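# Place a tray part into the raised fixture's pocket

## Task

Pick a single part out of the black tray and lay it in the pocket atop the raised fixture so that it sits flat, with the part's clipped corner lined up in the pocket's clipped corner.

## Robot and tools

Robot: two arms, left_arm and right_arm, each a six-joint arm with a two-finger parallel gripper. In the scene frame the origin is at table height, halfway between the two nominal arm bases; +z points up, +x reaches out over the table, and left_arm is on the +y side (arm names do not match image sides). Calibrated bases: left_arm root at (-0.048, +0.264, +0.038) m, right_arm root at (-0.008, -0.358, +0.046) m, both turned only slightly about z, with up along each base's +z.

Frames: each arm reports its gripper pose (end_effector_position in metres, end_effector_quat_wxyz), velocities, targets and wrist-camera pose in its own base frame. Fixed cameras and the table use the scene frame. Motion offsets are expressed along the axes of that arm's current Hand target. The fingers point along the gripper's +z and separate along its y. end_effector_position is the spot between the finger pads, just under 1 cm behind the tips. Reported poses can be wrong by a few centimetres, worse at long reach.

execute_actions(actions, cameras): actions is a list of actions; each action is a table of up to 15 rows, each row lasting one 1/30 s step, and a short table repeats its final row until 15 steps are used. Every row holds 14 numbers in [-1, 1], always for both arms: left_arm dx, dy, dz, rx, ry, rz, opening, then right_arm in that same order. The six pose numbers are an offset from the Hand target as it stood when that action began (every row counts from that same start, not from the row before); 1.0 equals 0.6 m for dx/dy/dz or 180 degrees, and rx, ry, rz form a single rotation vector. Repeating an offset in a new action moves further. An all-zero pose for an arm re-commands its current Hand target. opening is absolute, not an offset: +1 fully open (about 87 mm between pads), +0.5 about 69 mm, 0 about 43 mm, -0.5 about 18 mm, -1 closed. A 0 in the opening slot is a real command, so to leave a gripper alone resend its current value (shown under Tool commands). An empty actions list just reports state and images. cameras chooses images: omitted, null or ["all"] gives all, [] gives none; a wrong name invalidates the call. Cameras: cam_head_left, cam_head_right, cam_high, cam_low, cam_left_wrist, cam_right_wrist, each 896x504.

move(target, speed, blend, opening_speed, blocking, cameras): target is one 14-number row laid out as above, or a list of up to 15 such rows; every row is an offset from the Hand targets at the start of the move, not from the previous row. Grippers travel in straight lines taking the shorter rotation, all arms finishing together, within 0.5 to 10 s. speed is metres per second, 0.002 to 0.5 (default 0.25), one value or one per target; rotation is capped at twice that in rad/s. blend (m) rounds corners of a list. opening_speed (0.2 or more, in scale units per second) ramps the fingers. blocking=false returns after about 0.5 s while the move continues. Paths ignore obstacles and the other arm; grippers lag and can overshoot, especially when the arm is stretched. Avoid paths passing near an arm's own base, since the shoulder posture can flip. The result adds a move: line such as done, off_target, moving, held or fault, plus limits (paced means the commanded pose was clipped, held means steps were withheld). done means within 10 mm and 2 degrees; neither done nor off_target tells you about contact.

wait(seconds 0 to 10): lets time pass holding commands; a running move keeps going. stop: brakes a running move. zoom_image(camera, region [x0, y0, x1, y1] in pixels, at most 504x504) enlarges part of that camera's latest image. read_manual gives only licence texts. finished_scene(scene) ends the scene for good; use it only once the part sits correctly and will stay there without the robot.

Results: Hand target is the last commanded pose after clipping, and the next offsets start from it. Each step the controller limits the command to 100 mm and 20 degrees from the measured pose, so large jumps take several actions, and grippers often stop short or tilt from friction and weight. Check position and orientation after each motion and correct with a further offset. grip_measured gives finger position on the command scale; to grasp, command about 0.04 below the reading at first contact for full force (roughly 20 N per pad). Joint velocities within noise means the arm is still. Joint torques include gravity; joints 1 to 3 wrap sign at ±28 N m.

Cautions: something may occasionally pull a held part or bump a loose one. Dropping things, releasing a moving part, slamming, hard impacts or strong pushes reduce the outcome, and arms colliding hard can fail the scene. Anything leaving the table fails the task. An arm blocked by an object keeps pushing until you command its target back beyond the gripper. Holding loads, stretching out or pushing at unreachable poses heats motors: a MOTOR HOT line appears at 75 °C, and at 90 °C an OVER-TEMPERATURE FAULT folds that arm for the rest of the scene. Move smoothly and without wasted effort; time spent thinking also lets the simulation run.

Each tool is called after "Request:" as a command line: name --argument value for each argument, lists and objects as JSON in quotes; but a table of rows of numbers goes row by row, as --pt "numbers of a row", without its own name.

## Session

Request:
execute_actions --actions '[]'

Scene clock: 0.00 s.
left_arm: end_effector_position=(+0.3885, +0.0514, +0.0629) grip_measured=+1.000 end_effector_quat_wxyz=(+0.590, -0.097, +0.797, +0.090) | right_arm: end_effector_position=(+0.4033, +0.0054, +0.0674) grip_measured=+0.986 end_effector_quat_wxyz=(+0.595, +0.008, +0.803, -0.025)
Joint positions: left_arm=[0.035 1.56 0.39 0.869 -0.227 -0.04 1] | right_arm=[0.059 1.574 0.433 0.845 0.105 0.001 0.993]
Joint velocities: within noise
Joint torques (N m): no reading
Motor temperatures (°C): left_arm=[18 25 20 20 18 18 18] | right_arm=[20 21 23 25 20 19 17]
Heat: left arm: 25 °C; right arm: 25 °C.
Hand target: left_arm +0.3924, +0.0516, +0.0708; +0.599, -0.098, +0.790, +0.089 | right_arm +0.4063, +0.0056, +0.0735; +0.602, +0.008, +0.798, -0.024
Tool commands: left_gripper/opening=+1.0 right_gripper/opening=+1.0

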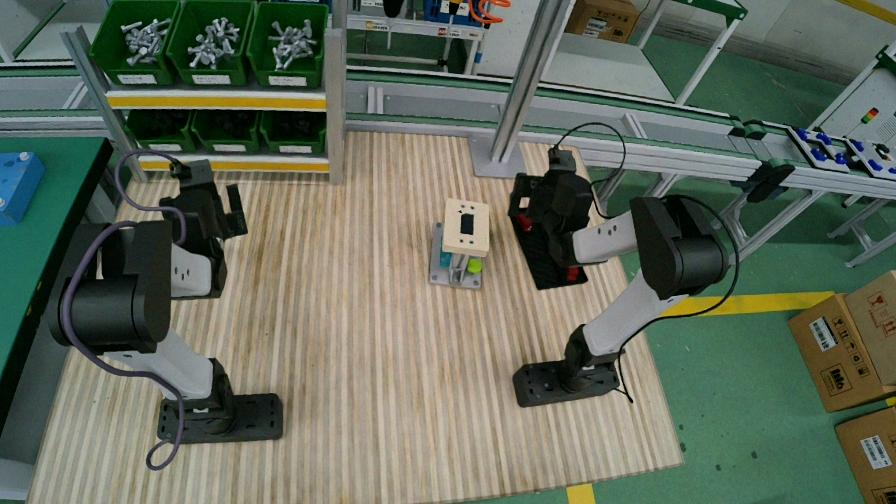

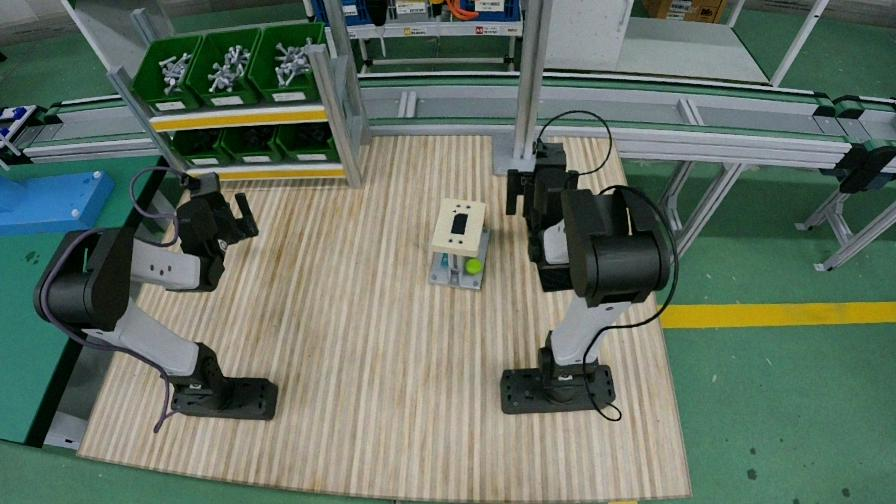

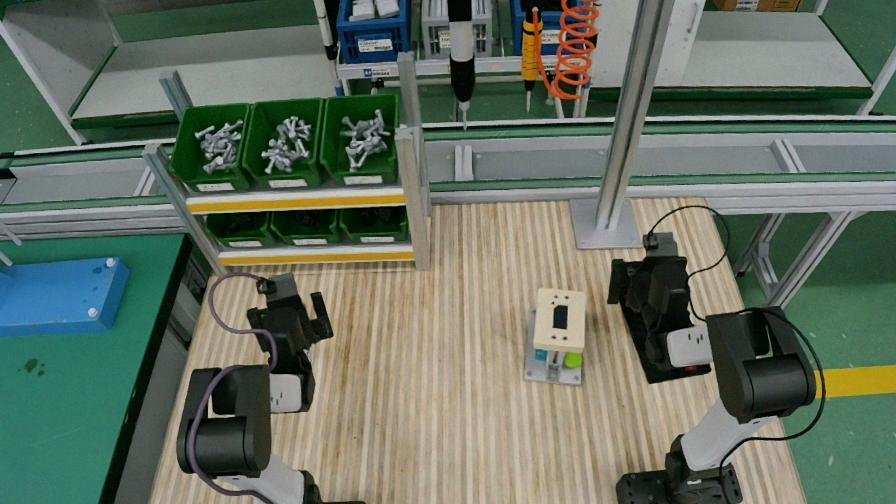

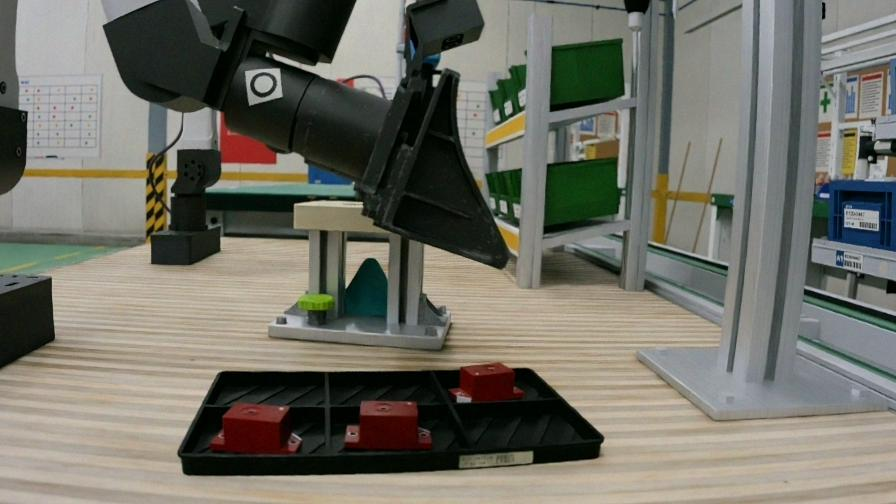

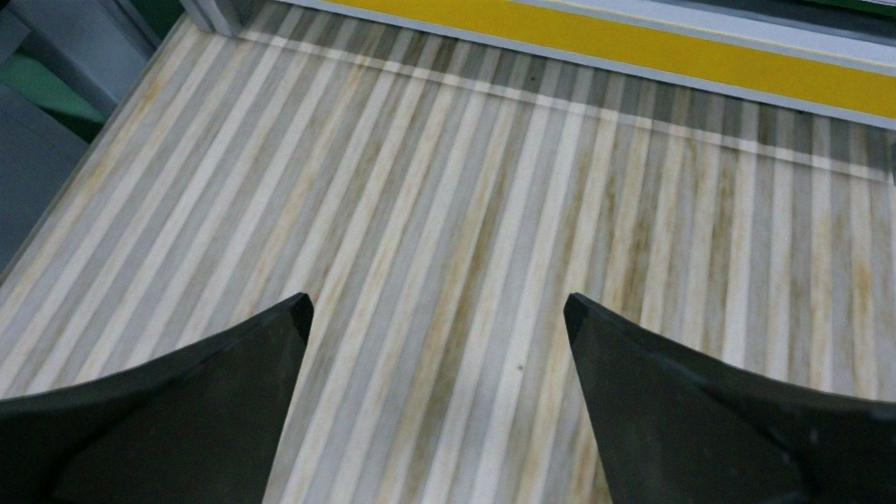

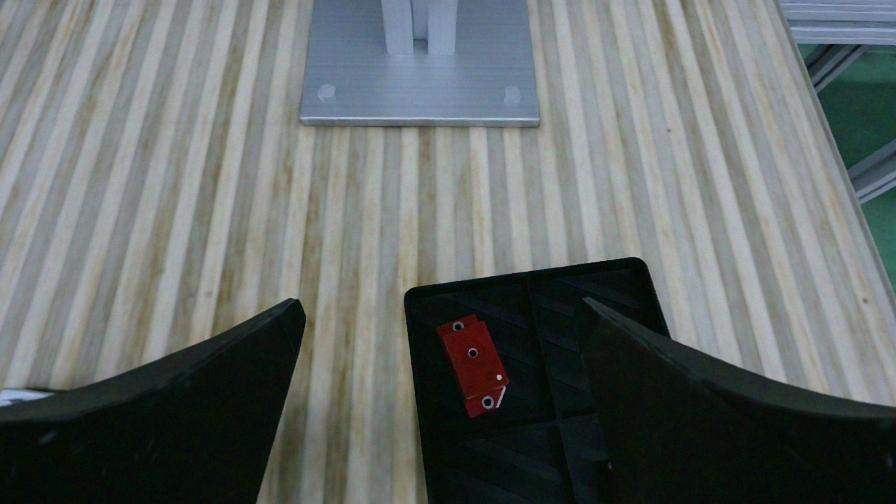

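Request:
move --target '[0,0,0,0,0,0,1,-0.3275,0,-0.234,0,0.439,0,1]' --cameras '["cam_high","cam_right_wrist"]'

Request:
zoom_image --camera "cam_high" --region '[525, 285, 595, 355]'

Scene clock: 7.27 s.
left_arm: end_effector_position=(+0.3885, +0.0514, +0.0629) grip_measured=+1.000 end_effector_quat_wxyz=(+0.590, -0.097, +0.797, +0.090) | right_arm: end_effector_position=(+0.3280, +0.0157, +0.2908) grip_measured=+0.986 end_effector_quat_wxyz=(+0.222, +0.013, +0.975, -0.004)
Joint positions: left_arm=[0.035 1.56 0.39 0.869 -0.227 -0.04 1] | right_arm=[0.059 1.734 2.18 -1.57 0.039 0.077 0.993]
Joint velocities: within noise
Joint torques (N m): left_arm=[-0.25 -6.3 6.35 2 0.04 0.01] | right_arm=[-0.47 -7.56 6.69 0.97 -0.15 -0.02]
Motor temperatures (°C): left_arm=[18 25 21 22 18 18 18] | right_arm=[20 22 24 26 20 19 17]
Heat: left arm: 25 °C; right arm: 26 °C.
Hand target: left_arm +0.3924, +0.0516, +0.0708; +0.599, -0.098, +0.790, +0.089 | right_arm +0.3255, +0.0154, +0.3008; +0.050, +0.019, +0.999, -0.010
Off the commanded pose: left_arm 0.009 m, 1 deg | right_arm 0.010 m, 31 deg; orientation clipped.
joint sent to its limit (right arm) — joint 4 (wrist pitch), lower limit. The joint targets are off in orientation, not in position.
move: off_target (right_arm); limits=paced
Images, in order (width x height): cam_high 896x504, cam_right_wrist 896x504.

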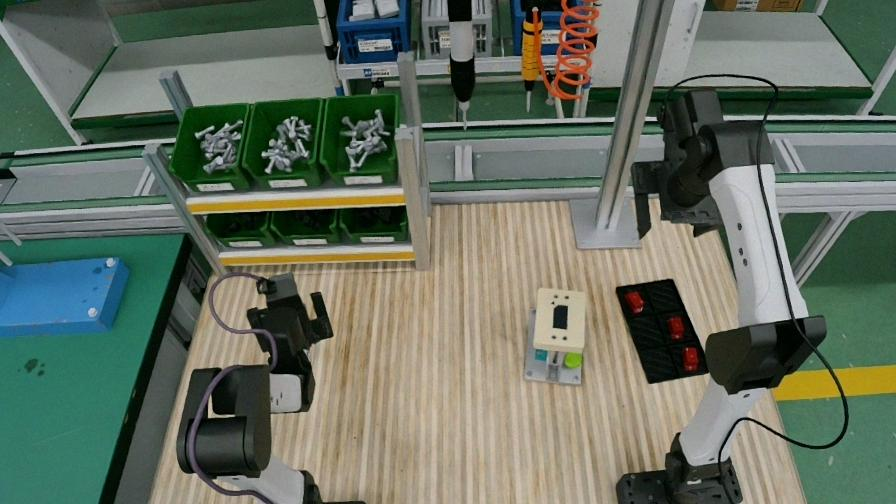

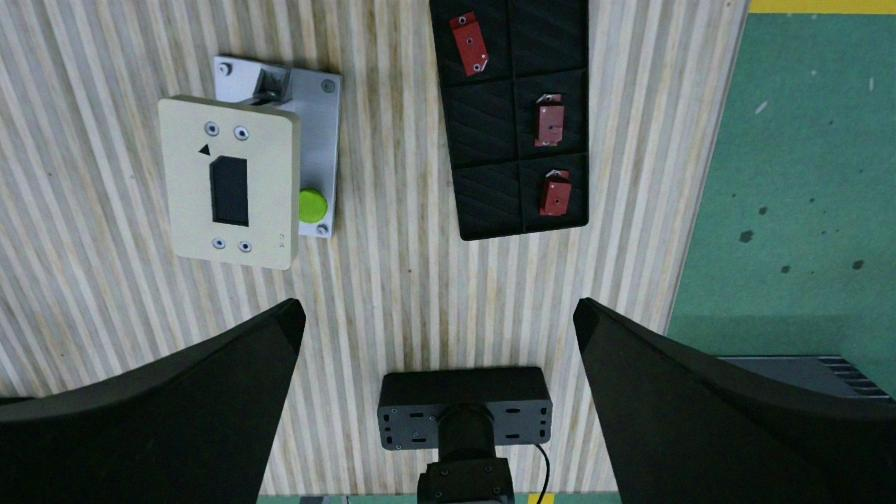

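Scaled by 7.200 from the camera's 896x504 image, which has a finer 1280x720 frame.

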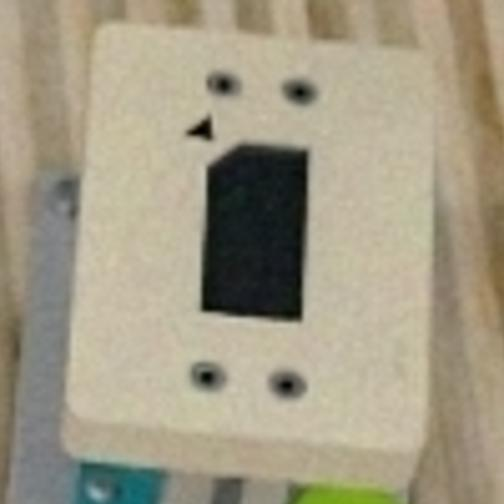

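Request:
zoom_image --camera "cam_right_wrist" --region '[420, 70, 600, 250]'

Scaled by 2.800 from the camera's 896x504 image, which has a finer 1280x720 frame.

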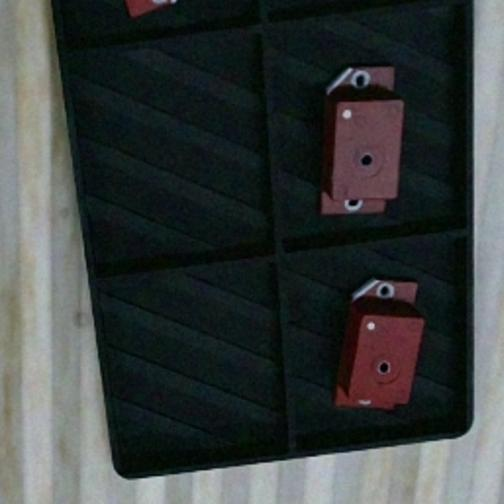

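Request:
move --target '[0,0,0,0,0,0,1,0.1,-0.05,0.325,0,0,0,0.3]' --cameras '["cam_high","cam_right_wrist"]'

Request:
zoom_image --camera "cam_right_wrist" --region '[300, 100, 600, 400]'

Scene clock: 25.00 s.
left_arm: end_effector_position=(+0.3885, +0.0514, +0.0629) grip_measured=+1.000 end_effector_quat_wxyz=(+0.590, -0.097, +0.797, +0.090) | right_arm: end_effector_position=(+0.2837, -0.0162, +0.1030) grip_measured=+0.300 end_effector_quat_wxyz=(+0.048, +0.020, +0.999, -0.014)
Joint positions: left_arm=[0.035 1.56 0.39 0.869 -0.227 -0.04 1] | right_arm=[-0.041 1.685 1.363 -1.152 0.025 -0.003 0.65]
Joint velocities: within noise
Joint torques (N m): left_arm=[-0.28 -6.28 6.35 2 0.04 0.01] | right_arm=[-0.42 -6.71 5.19 0.56 -0.12 -0.11]
Motor temperatures (°C): left_arm=[18 26 22 24 18 18 18] | right_arm=[20 23 26 27 20 19 17]
Heat: left arm: 26 °C; right arm: 27 °C.
Hand target: left_arm +0.3924, +0.0516, +0.0708; +0.599, -0.098, +0.790, +0.089 | right_arm +0.2840, -0.0167, +0.1014; +0.050, +0.019, +0.999, -0.010
Off the commanded pose: left_arm 0.009 m, 1 deg | right_arm 0.002 m, 0 deg.
move: done
Images, in order (width x height): cam_high 896x504, cam_right_wrist 896x504.

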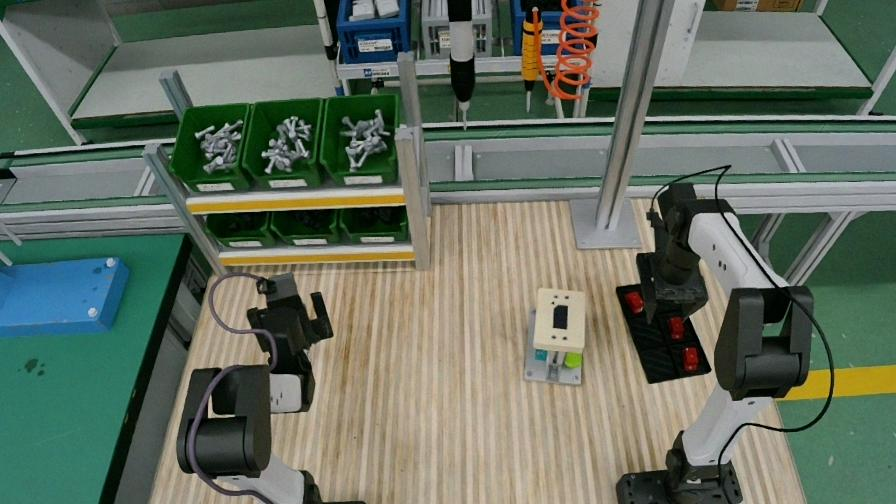

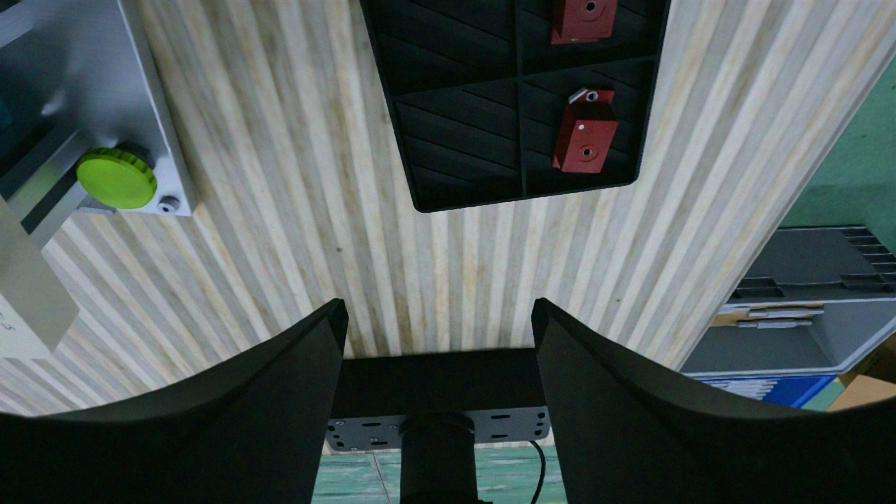

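Scaled by 1.680 from the camera's 896x504 image, which has a finer 1280x720 frame.

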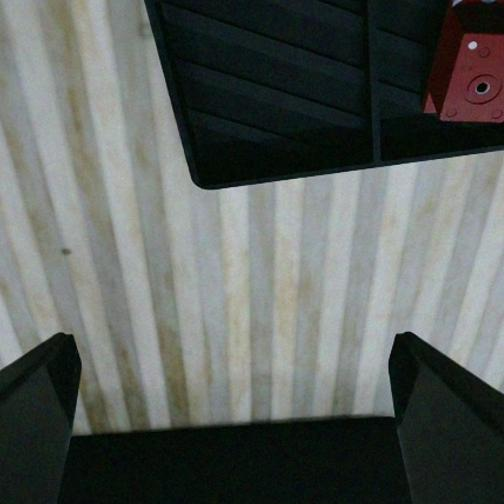

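Request:
move --target '[0,0,0,0,0,0,1,-0.1,-0.1,0.05,0,0,0,0.3]' --cameras '["cam_high","cam_right_wrist"]'

Scene clock: 35.07 s.
left_arm: end_effector_position=(+0.3885, +0.0514, +0.0629) grip_measured=+1.000 end_effector_quat_wxyz=(+0.590, -0.097, +0.797, +0.090) | right_arm: end_effector_position=(+0.3369, -0.0790, +0.0735) grip_measured=+0.300 end_effector_quat_wxyz=(+0.039, +0.022, +0.999, -0.013)
Joint positions: left_arm=[0.035 1.56 0.39 0.869 -0.227 -0.04 1] | right_arm=[-0.205 1.946 1.572 -1.115 0.011 -0.162 0.65]
Joint velocities: within noise
Joint torques (N m): left_arm=[-0.27 -6.3 6.37 2 0.04 0.01] | right_arm=[0.02 -8.21 7.88 0.4 -0.15 -0.09]
Motor temperatures (°C): left_arm=[18 26 22 25 18 18 18] | right_arm=[20 24 26 26 20 19 17]
Heat: left arm: 26 °C; right arm: 26 °C.
Hand target: left_arm +0.3924, +0.0516, +0.0708; +0.599, -0.098, +0.790, +0.089 | right_arm +0.3443, -0.0795, +0.0787; +0.050, +0.019, +0.999, -0.010
Off the commanded pose: left_arm 0.009 m, 1 deg | right_arm 0.009 m, 1 deg.
move: done
Images, in order (width x height): cam_high 896x504, cam_right_wrist 896x504.

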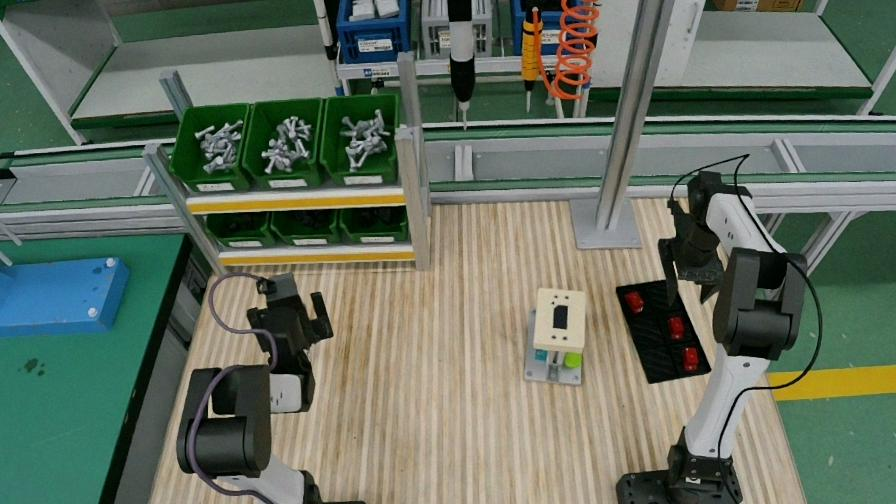

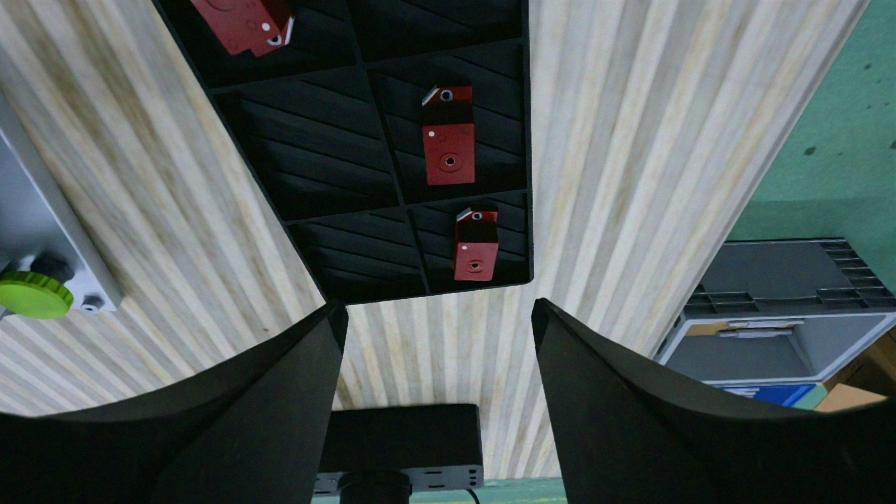

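Request:
move --target '[0,0,0,0,0,0,1,-0.003,-0.007,0.1,0,0,0,0.1]' --speed 0.12 --cameras '["cam_low","cam_right_wrist"]'

Scene clock: 41.47 s.
left_arm: end_effector_position=(+0.3885, +0.0514, +0.0629) grip_measured=+1.000 end_effector_quat_wxyz=(+0.590, -0.097, +0.797, +0.090) | right_arm: end_effector_position=(+0.3526, -0.0841, +0.0217) grip_measured=+0.100 end_effector_quat_wxyz=(+0.049, +0.019, +0.999, -0.014)
Joint positions: left_arm=[0.035 1.56 0.39 0.869 -0.227 -0.04 1] | right_arm=[-0.21 2.031 1.485 -0.922 0.009 -0.172 0.55]
Joint velocities: within noise
Joint torques (N m): left_arm=[-0.27 -6.3 6.35 2 0.04 0.01] | right_arm=[-0.53 -8.94 4.93 0.56 -0.16 -0.1]
Motor temperatures (°C): left_arm=[18 26 22 25 18 18 18] | right_arm=[20 25 26 26 20 19 17]
Heat: left arm: 26 °C; right arm: 26 °C.
Hand target: left_arm +0.3924, +0.0516, +0.0708; +0.599, -0.098, +0.790, +0.089 | right_arm +0.3519, -0.0851, +0.0192; +0.050, +0.019, +0.999, -0.010
Off the commanded pose: left_arm 0.009 m, 1 deg | right_arm 0.003 m, 0 deg.
move: done
Images, in order (width x height): cam_low 896x504, cam_right_wrist 896x504.

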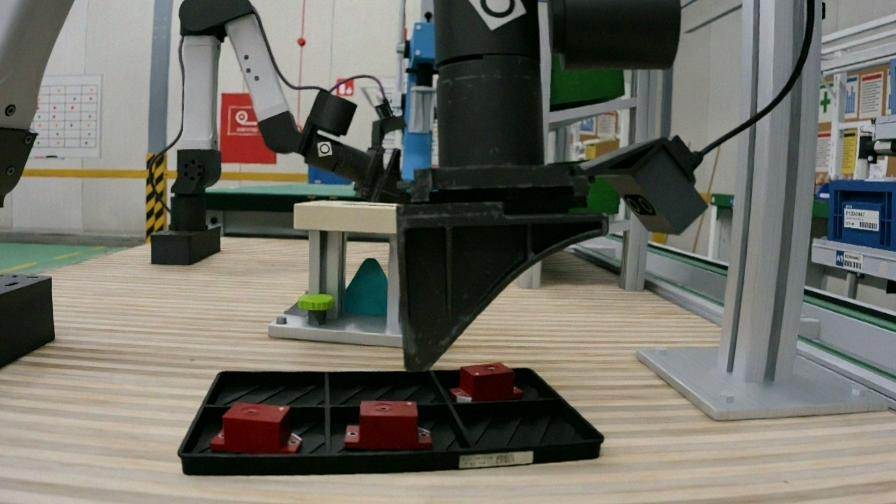

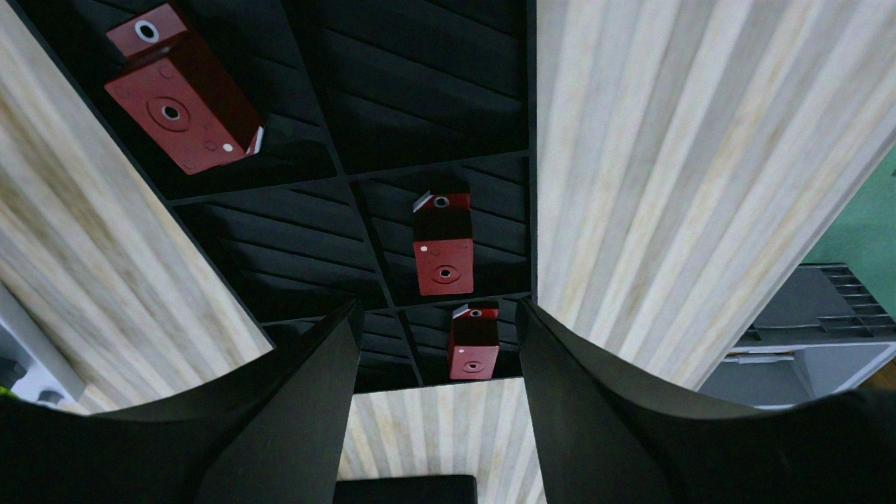

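Request:
move --pt "0 0 0 0 0 0 1 0.031 -0.001 0.02 0 0 0 -0.1" --pt "0 0 0 0 0 0 1 0.034 -0.001 0.058 0 0 0 -0.1" --speed 0.1 --cameras '["cam_low","cam_right_wrist"]'

Scene clock: 48.63 s.
left_arm: end_effector_position=(+0.3885, +0.0514, +0.0629) grip_measured=+1.000 end_effector_quat_wxyz=(+0.590, -0.097, +0.797, +0.090) | right_arm: end_effector_position=(+0.3367, -0.0851, -0.0155) grip_measured=-0.100 end_effector_quat_wxyz=(+0.049, +0.019, +0.999, -0.014)
Joint positions: left_arm=[0.035 1.56 0.39 0.869 -0.227 -0.04 1] | right_arm=[-0.222 2.031 1.325 -0.763 0.008 -0.184 0.45]
Joint velocities: within noise
Joint torques (N m): left_arm=[-0.25 -6.28 6.35 2 0.04 0.01] | right_arm=[-0.47 -8.95 4.41 0.56 -0.15 -0.1]
Motor temperatures (°C): left_arm=[18 27 23 25 18 18 18] | right_arm=[20 25 26 26 20 19 17]
Heat: left arm: 27 °C; right arm: 26 °C.
Hand target: left_arm +0.3924, +0.0516, +0.0708; +0.599, -0.098, +0.790, +0.089 | right_arm +0.3350, -0.0856, -0.0174; +0.050, +0.019, +0.999, -0.010
Off the commanded pose: left_arm 0.009 m, 1 deg | right_arm 0.003 m, 0 deg.
move: done
Images, in order (width x height): cam_low 896x504, cam_right_wrist 896x504.

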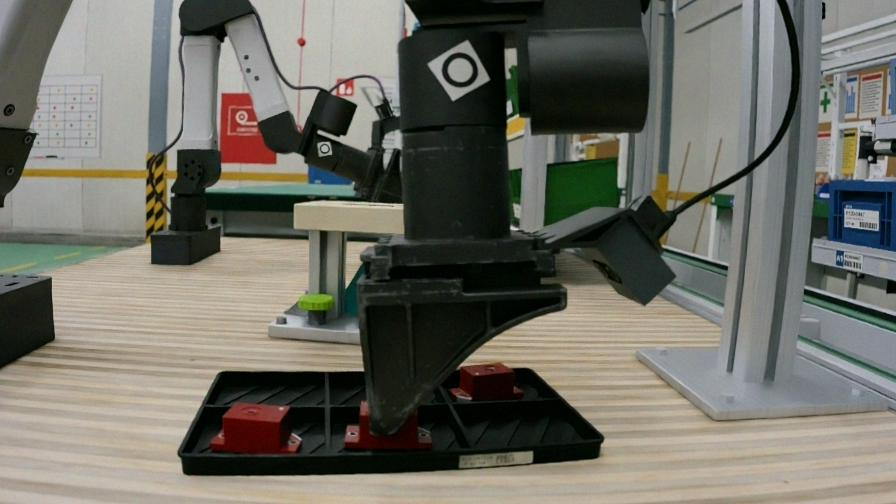

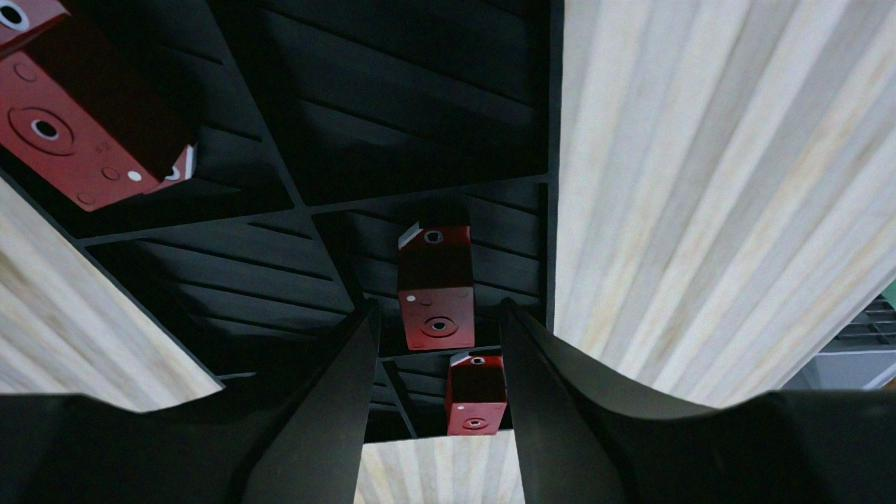

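Request:
move --pt "0 0 0 0 0 0 1 -0.002 -0.001 0.01 0 0 0 -0.1" --pt "0 0 0 0 0 0 1 -0.002 -0.001 0.01 0 0 0 -0.7" --speed 0.1 --opening_speed 0.8 --cameras '["cam_low","cam_right_wrist"]'

Scene clock: 55.00 s.
left_arm: end_effector_position=(+0.3885, +0.0514, +0.0629) grip_measured=+1.000 end_effector_quat_wxyz=(+0.590, -0.097, +0.797, +0.090) | right_arm: end_effector_position=(+0.3401, -0.0857, -0.0184) grip_measured=-0.430 end_effector_quat_wxyz=(+0.054, +0.019, +0.998, -0.014)
Joint positions: left_arm=[0.035 1.56 0.39 0.869 -0.227 -0.04 1] | right_arm=[-0.222 2.039 1.325 -0.745 0.006 -0.185 0.285]
Joint velocities: within noise
Joint torques (N m): left_arm=[-0.25 -6.28 6.35 2 0.04 0.01] | right_arm=[-0.55 -8.24 4.34 0.58 -0.14 -0.1]
Motor temperatures (°C): left_arm=[18 27 23 26 18 18 18] | right_arm=[20 26 26 26 20 19 17]
Heat: left arm: 27 °C; right arm: 26 °C.
Hand target: left_arm +0.3924, +0.0516, +0.0708; +0.599, -0.098, +0.790, +0.089 | right_arm +0.3368, -0.0864, -0.0233; +0.050, +0.019, +0.999, -0.010
Off the commanded pose: left_arm 0.009 m, 1 deg | right_arm 0.006 m, 1 deg.
move: done
Images, in order (width x height): cam_low 896x504, cam_right_wrist 896x504.

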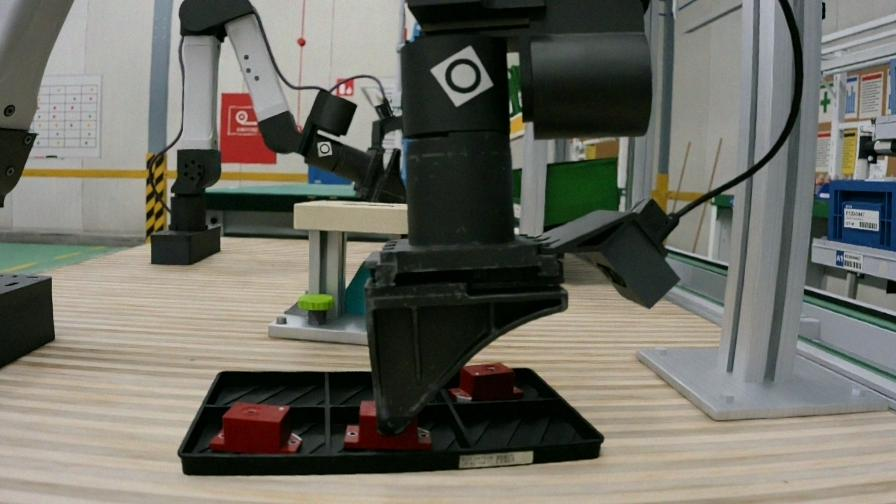

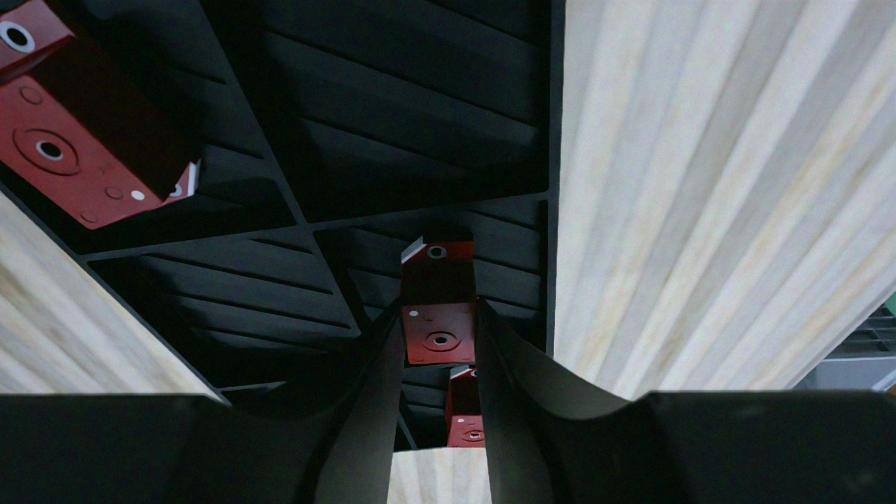

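Request:
move --pt "0 0 0 0 0 0 1 -0.03 0 -0.26 0 0 0 -0.7" --pt "0 0 0 0 0 0 1 -0.01 0.4 -0.27 0 0 0 -0.7" --speed 0.15 --blend 0.03 --cameras '["cam_low","cam_high","cam_right_wrist"]'

Scene clock: 64.67 s.
left_arm: end_effector_position=(+0.3885, +0.0514, +0.0629) grip_measured=+1.000 end_effector_quat_wxyz=(+0.590, -0.097, +0.797, +0.090) | right_arm: end_effector_position=(+0.3311, +0.1565, +0.1279) grip_measured=-0.430 end_effector_quat_wxyz=(+0.041, +0.014, +0.999, -0.010)
Joint positions: left_arm=[0.035 1.56 0.39 0.869 -0.227 -0.04 1] | right_arm=[0.418 2.028 1.906 -1.382 0.053 0.444 0.285]
Joint velocities: within noise
Joint torques (N m): left_arm=[-0.27 -6.27 6.35 2 0.03 0.01] | right_arm=[-0.06 -8.79 8.13 0.27 0.07 0.05]
Motor temperatures (°C): left_arm=[18 27 23 26 18 18 18] | right_arm=[20 27 26 26 20 19 18]
Heat: left arm: 27 °C; right arm: 27 °C.
Hand target: left_arm +0.3924, +0.0516, +0.0708; +0.599, -0.098, +0.790, +0.089 | right_arm +0.3359, +0.1568, +0.1341; +0.050, +0.019, +0.999, -0.010
Off the commanded pose: left_arm 0.009 m, 1 deg | right_arm 0.008 m, 1 deg.
move: done
Images, in order (width x height): cam_high 896x504, cam_low 896x504, cam_right_wrist 896x504.

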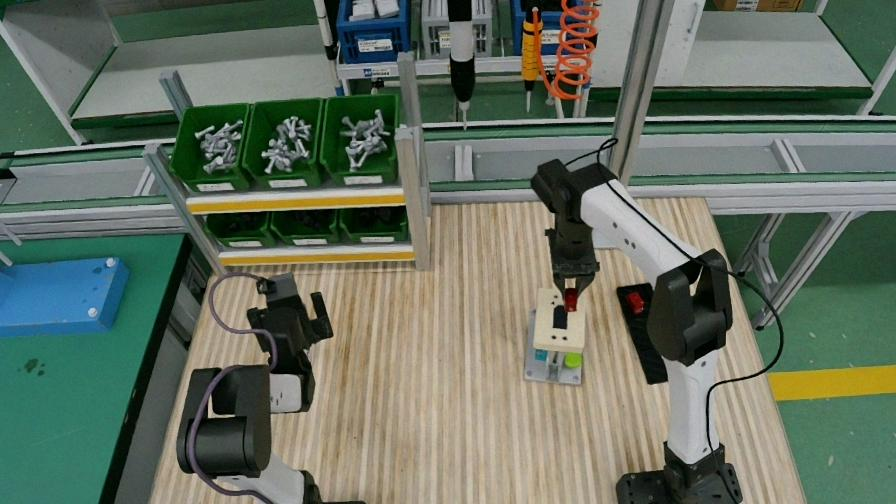

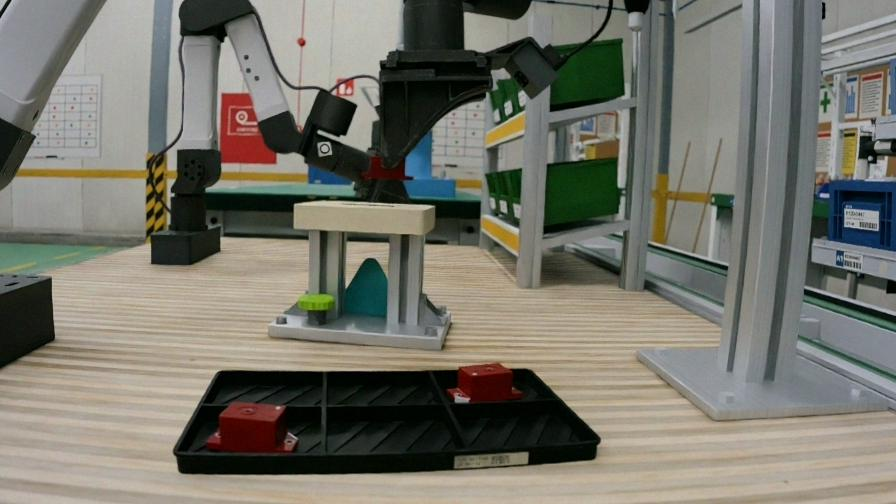

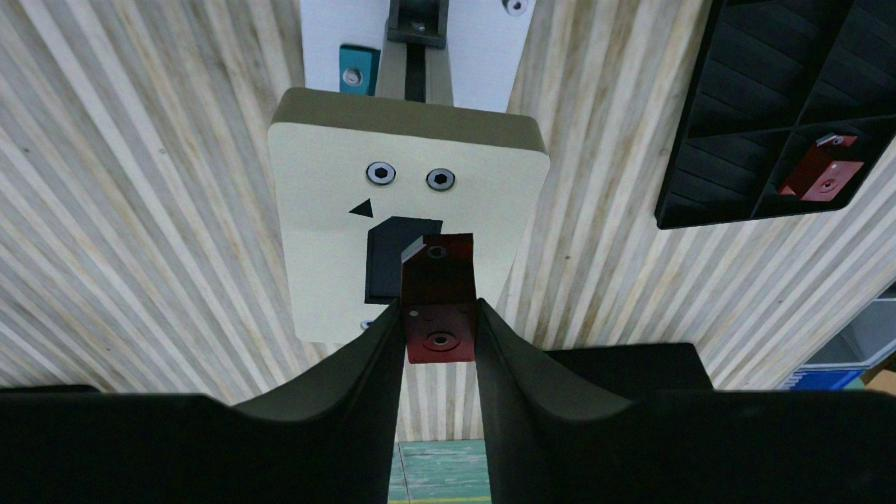

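Request:
move --target '[0,0,0,0,0,0,1,0.03,0.024,0,0,0,0.03,-0.7]' --speed 0.1 --cameras '["cam_low","cam_high","cam_right_wrist"]'

Request:
zoom_image --camera "cam_high" --region '[530, 280, 590, 340]'

Request:
zoom_image --camera "cam_low" --region '[330, 140, 430, 220]'

Scene clock: 74.77 s.
left_arm: end_effector_position=(+0.3885, +0.0514, +0.0629) grip_measured=+1.000 end_effector_quat_wxyz=(+0.590, -0.097, +0.797, +0.090) | right_arm: end_effector_position=(+0.3196, +0.1714, +0.1220) grip_measured=-0.430 end_effector_quat_wxyz=(+0.034, +0.064, +0.997, -0.013)
Joint positions: left_arm=[0.035 1.56 0.39 0.869 -0.227 -0.04 1] | right_arm=[0.457 2.019 1.868 -1.374 0.057 0.584 0.285]
Joint velocities: within noise
Joint torques (N m): left_arm=[-0.28 -6.3 6.35 2 0.04 0.01] | right_arm=[0.5 -12.27 4.98 0.41 0.1 0.05]
Motor temperatures (°C): left_arm=[18 27 23 26 18 18 18] | right_arm=[20 29 27 25 20 19 18]
Heat: left arm: 27 °C; right arm: 29 °C.
Hand target: left_arm +0.3924, +0.0516, +0.0708; +0.599, -0.098, +0.790, +0.089 | right_arm +0.3185, +0.1717, +0.1320; +0.050, +0.066, +0.997, -0.008
Off the commanded pose: left_arm 0.009 m, 1 deg | right_arm 0.010 m, 2 deg.
move: done
Images, in order (width x height): cam_high 896x504, cam_low 896x504, cam_right_wrist 896x504.

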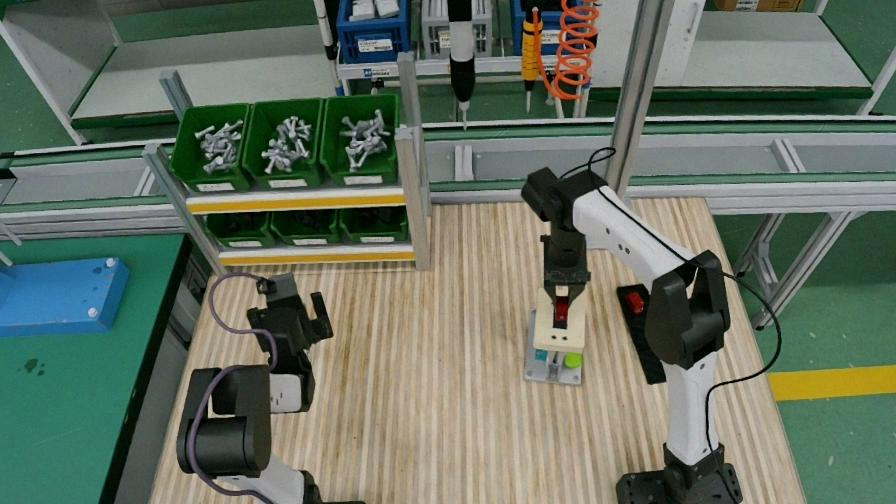

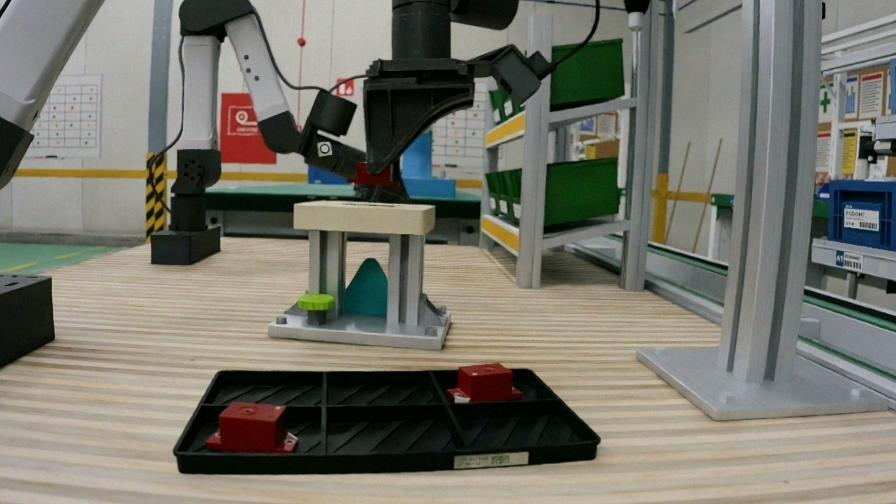

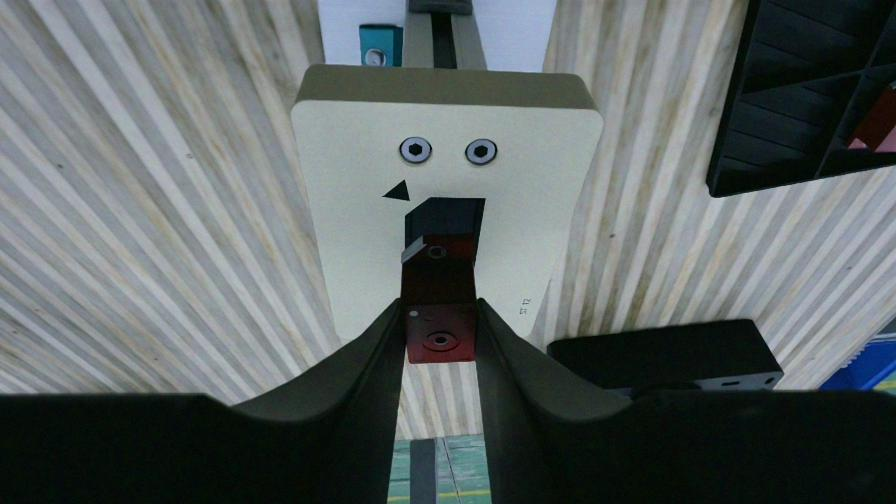

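Scaled by 8.400 from the camera's 896x504 image, which has a finer 1280x720 frame.

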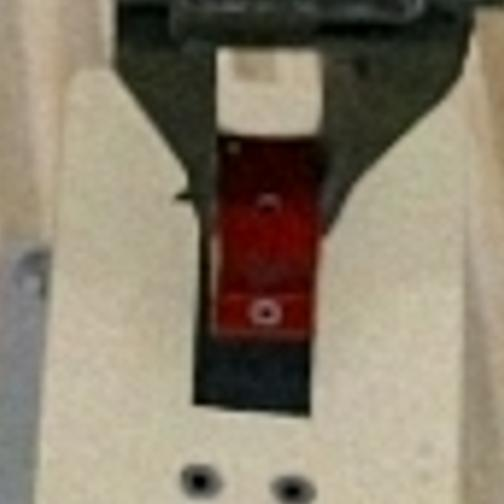

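Scaled by 5.040 from the camera's 896x504 image, which has a finer 1280x720 frame.

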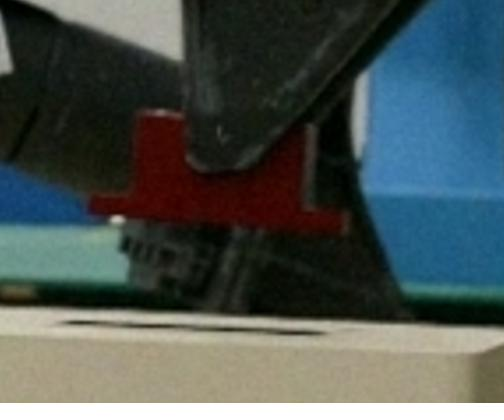

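Request:
move --target '[0,0,0,0,0,0,1,0.012,-0.004,0.018,0,0.006,0.01,-0.7]' --speed 0.06 --cameras '["cam_low","cam_high","cam_right_wrist"]'

Request:
zoom_image --camera "cam_high" --region '[530, 280, 590, 340]'

Request:
zoom_image --camera "cam_low" --region '[330, 140, 430, 220]'

Scene clock: 88.37 s.
left_arm: end_effector_position=(+0.3885, +0.0514, +0.0629) grip_measured=+1.000 end_effector_quat_wxyz=(+0.590, -0.097, +0.797, +0.090) | right_arm: end_effector_position=(+0.3132, +0.1693, +0.1106) grip_measured=-0.430 end_effector_quat_wxyz=(+0.028, +0.078, +0.996, -0.017)
Joint positions: left_arm=[0.035 1.56 0.39 0.869 -0.227 -0.04 1] | right_arm=[0.457 2.001 1.795 -1.334 0.057 0.612 0.285]
Joint velocities: within noise
Joint torques (N m): left_arm=[-0.27 -6.28 6.35 2 0.04 0.01] | right_arm=[0.1 -12.18 4.93 0.39 -0.03 0.03]
Motor temperatures (°C): left_arm=[18 27 23 27 18 18 18] | right_arm=[20 31 26 25 20 19 18]
Heat: left arm: 27 °C; right arm: 31 °C.
Hand target: left_arm +0.3924, +0.0516, +0.0708; +0.599, -0.098, +0.790, +0.089 | right_arm +0.3122, +0.1701, +0.1206; +0.041, +0.082, +0.996, -0.006
Off the commanded pose: left_arm 0.009 m, 1 deg | right_arm 0.010 m, 2 deg.
move: done
Images, in order (width x height): cam_high 896x504, cam_low 896x504, cam_right_wrist 896x504.

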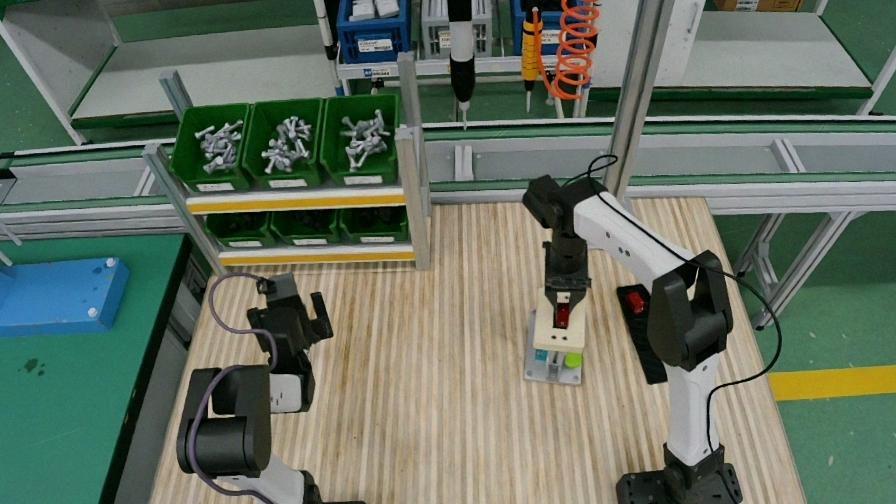

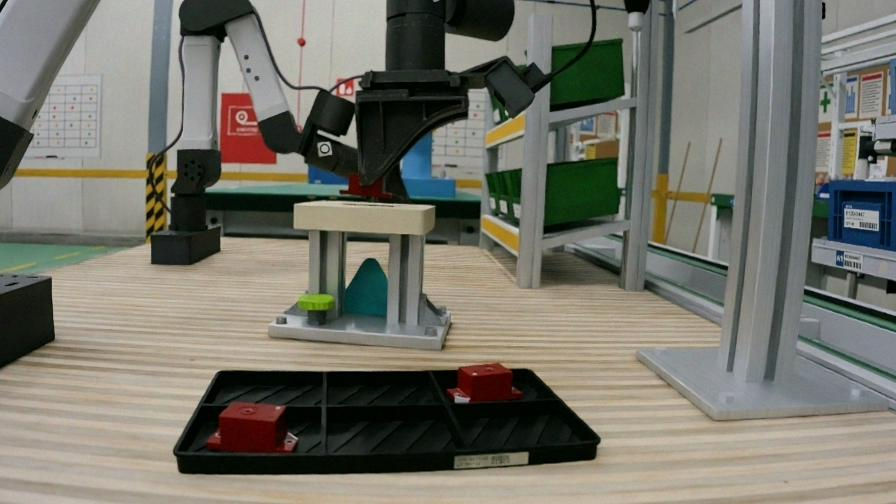

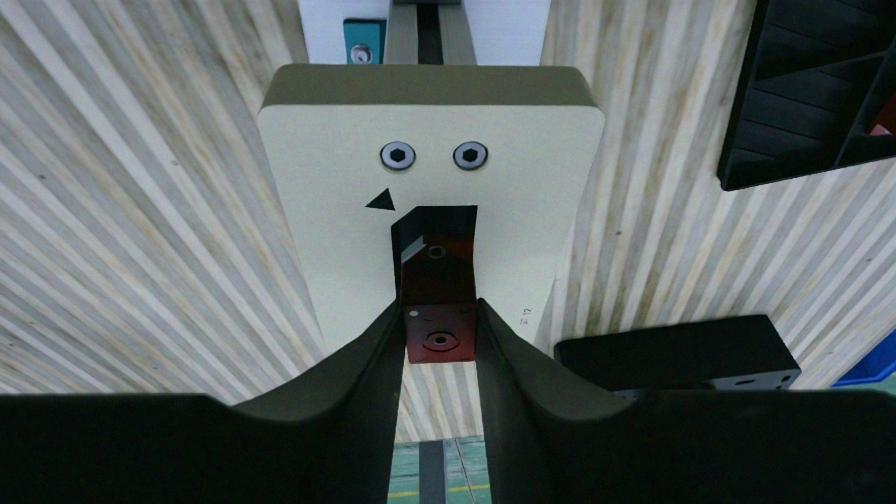

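Scaled by 8.400 from the camera's 896x504 image, which has a finer 1280x720 frame.

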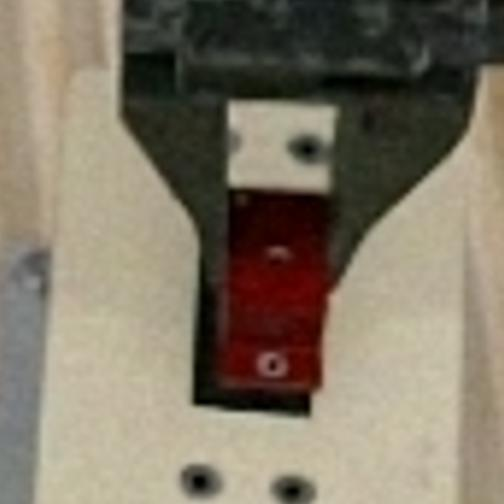

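Scaled by 5.040 from the camera's 896x504 image, which has a finer 1280x720 frame.

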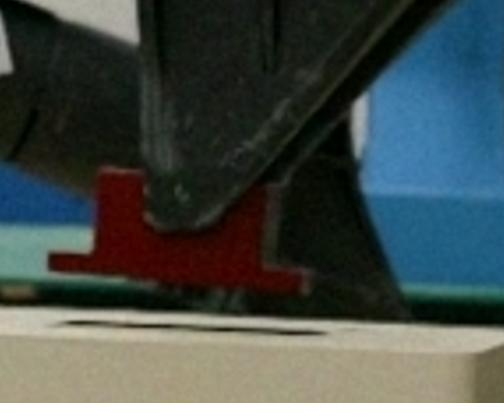

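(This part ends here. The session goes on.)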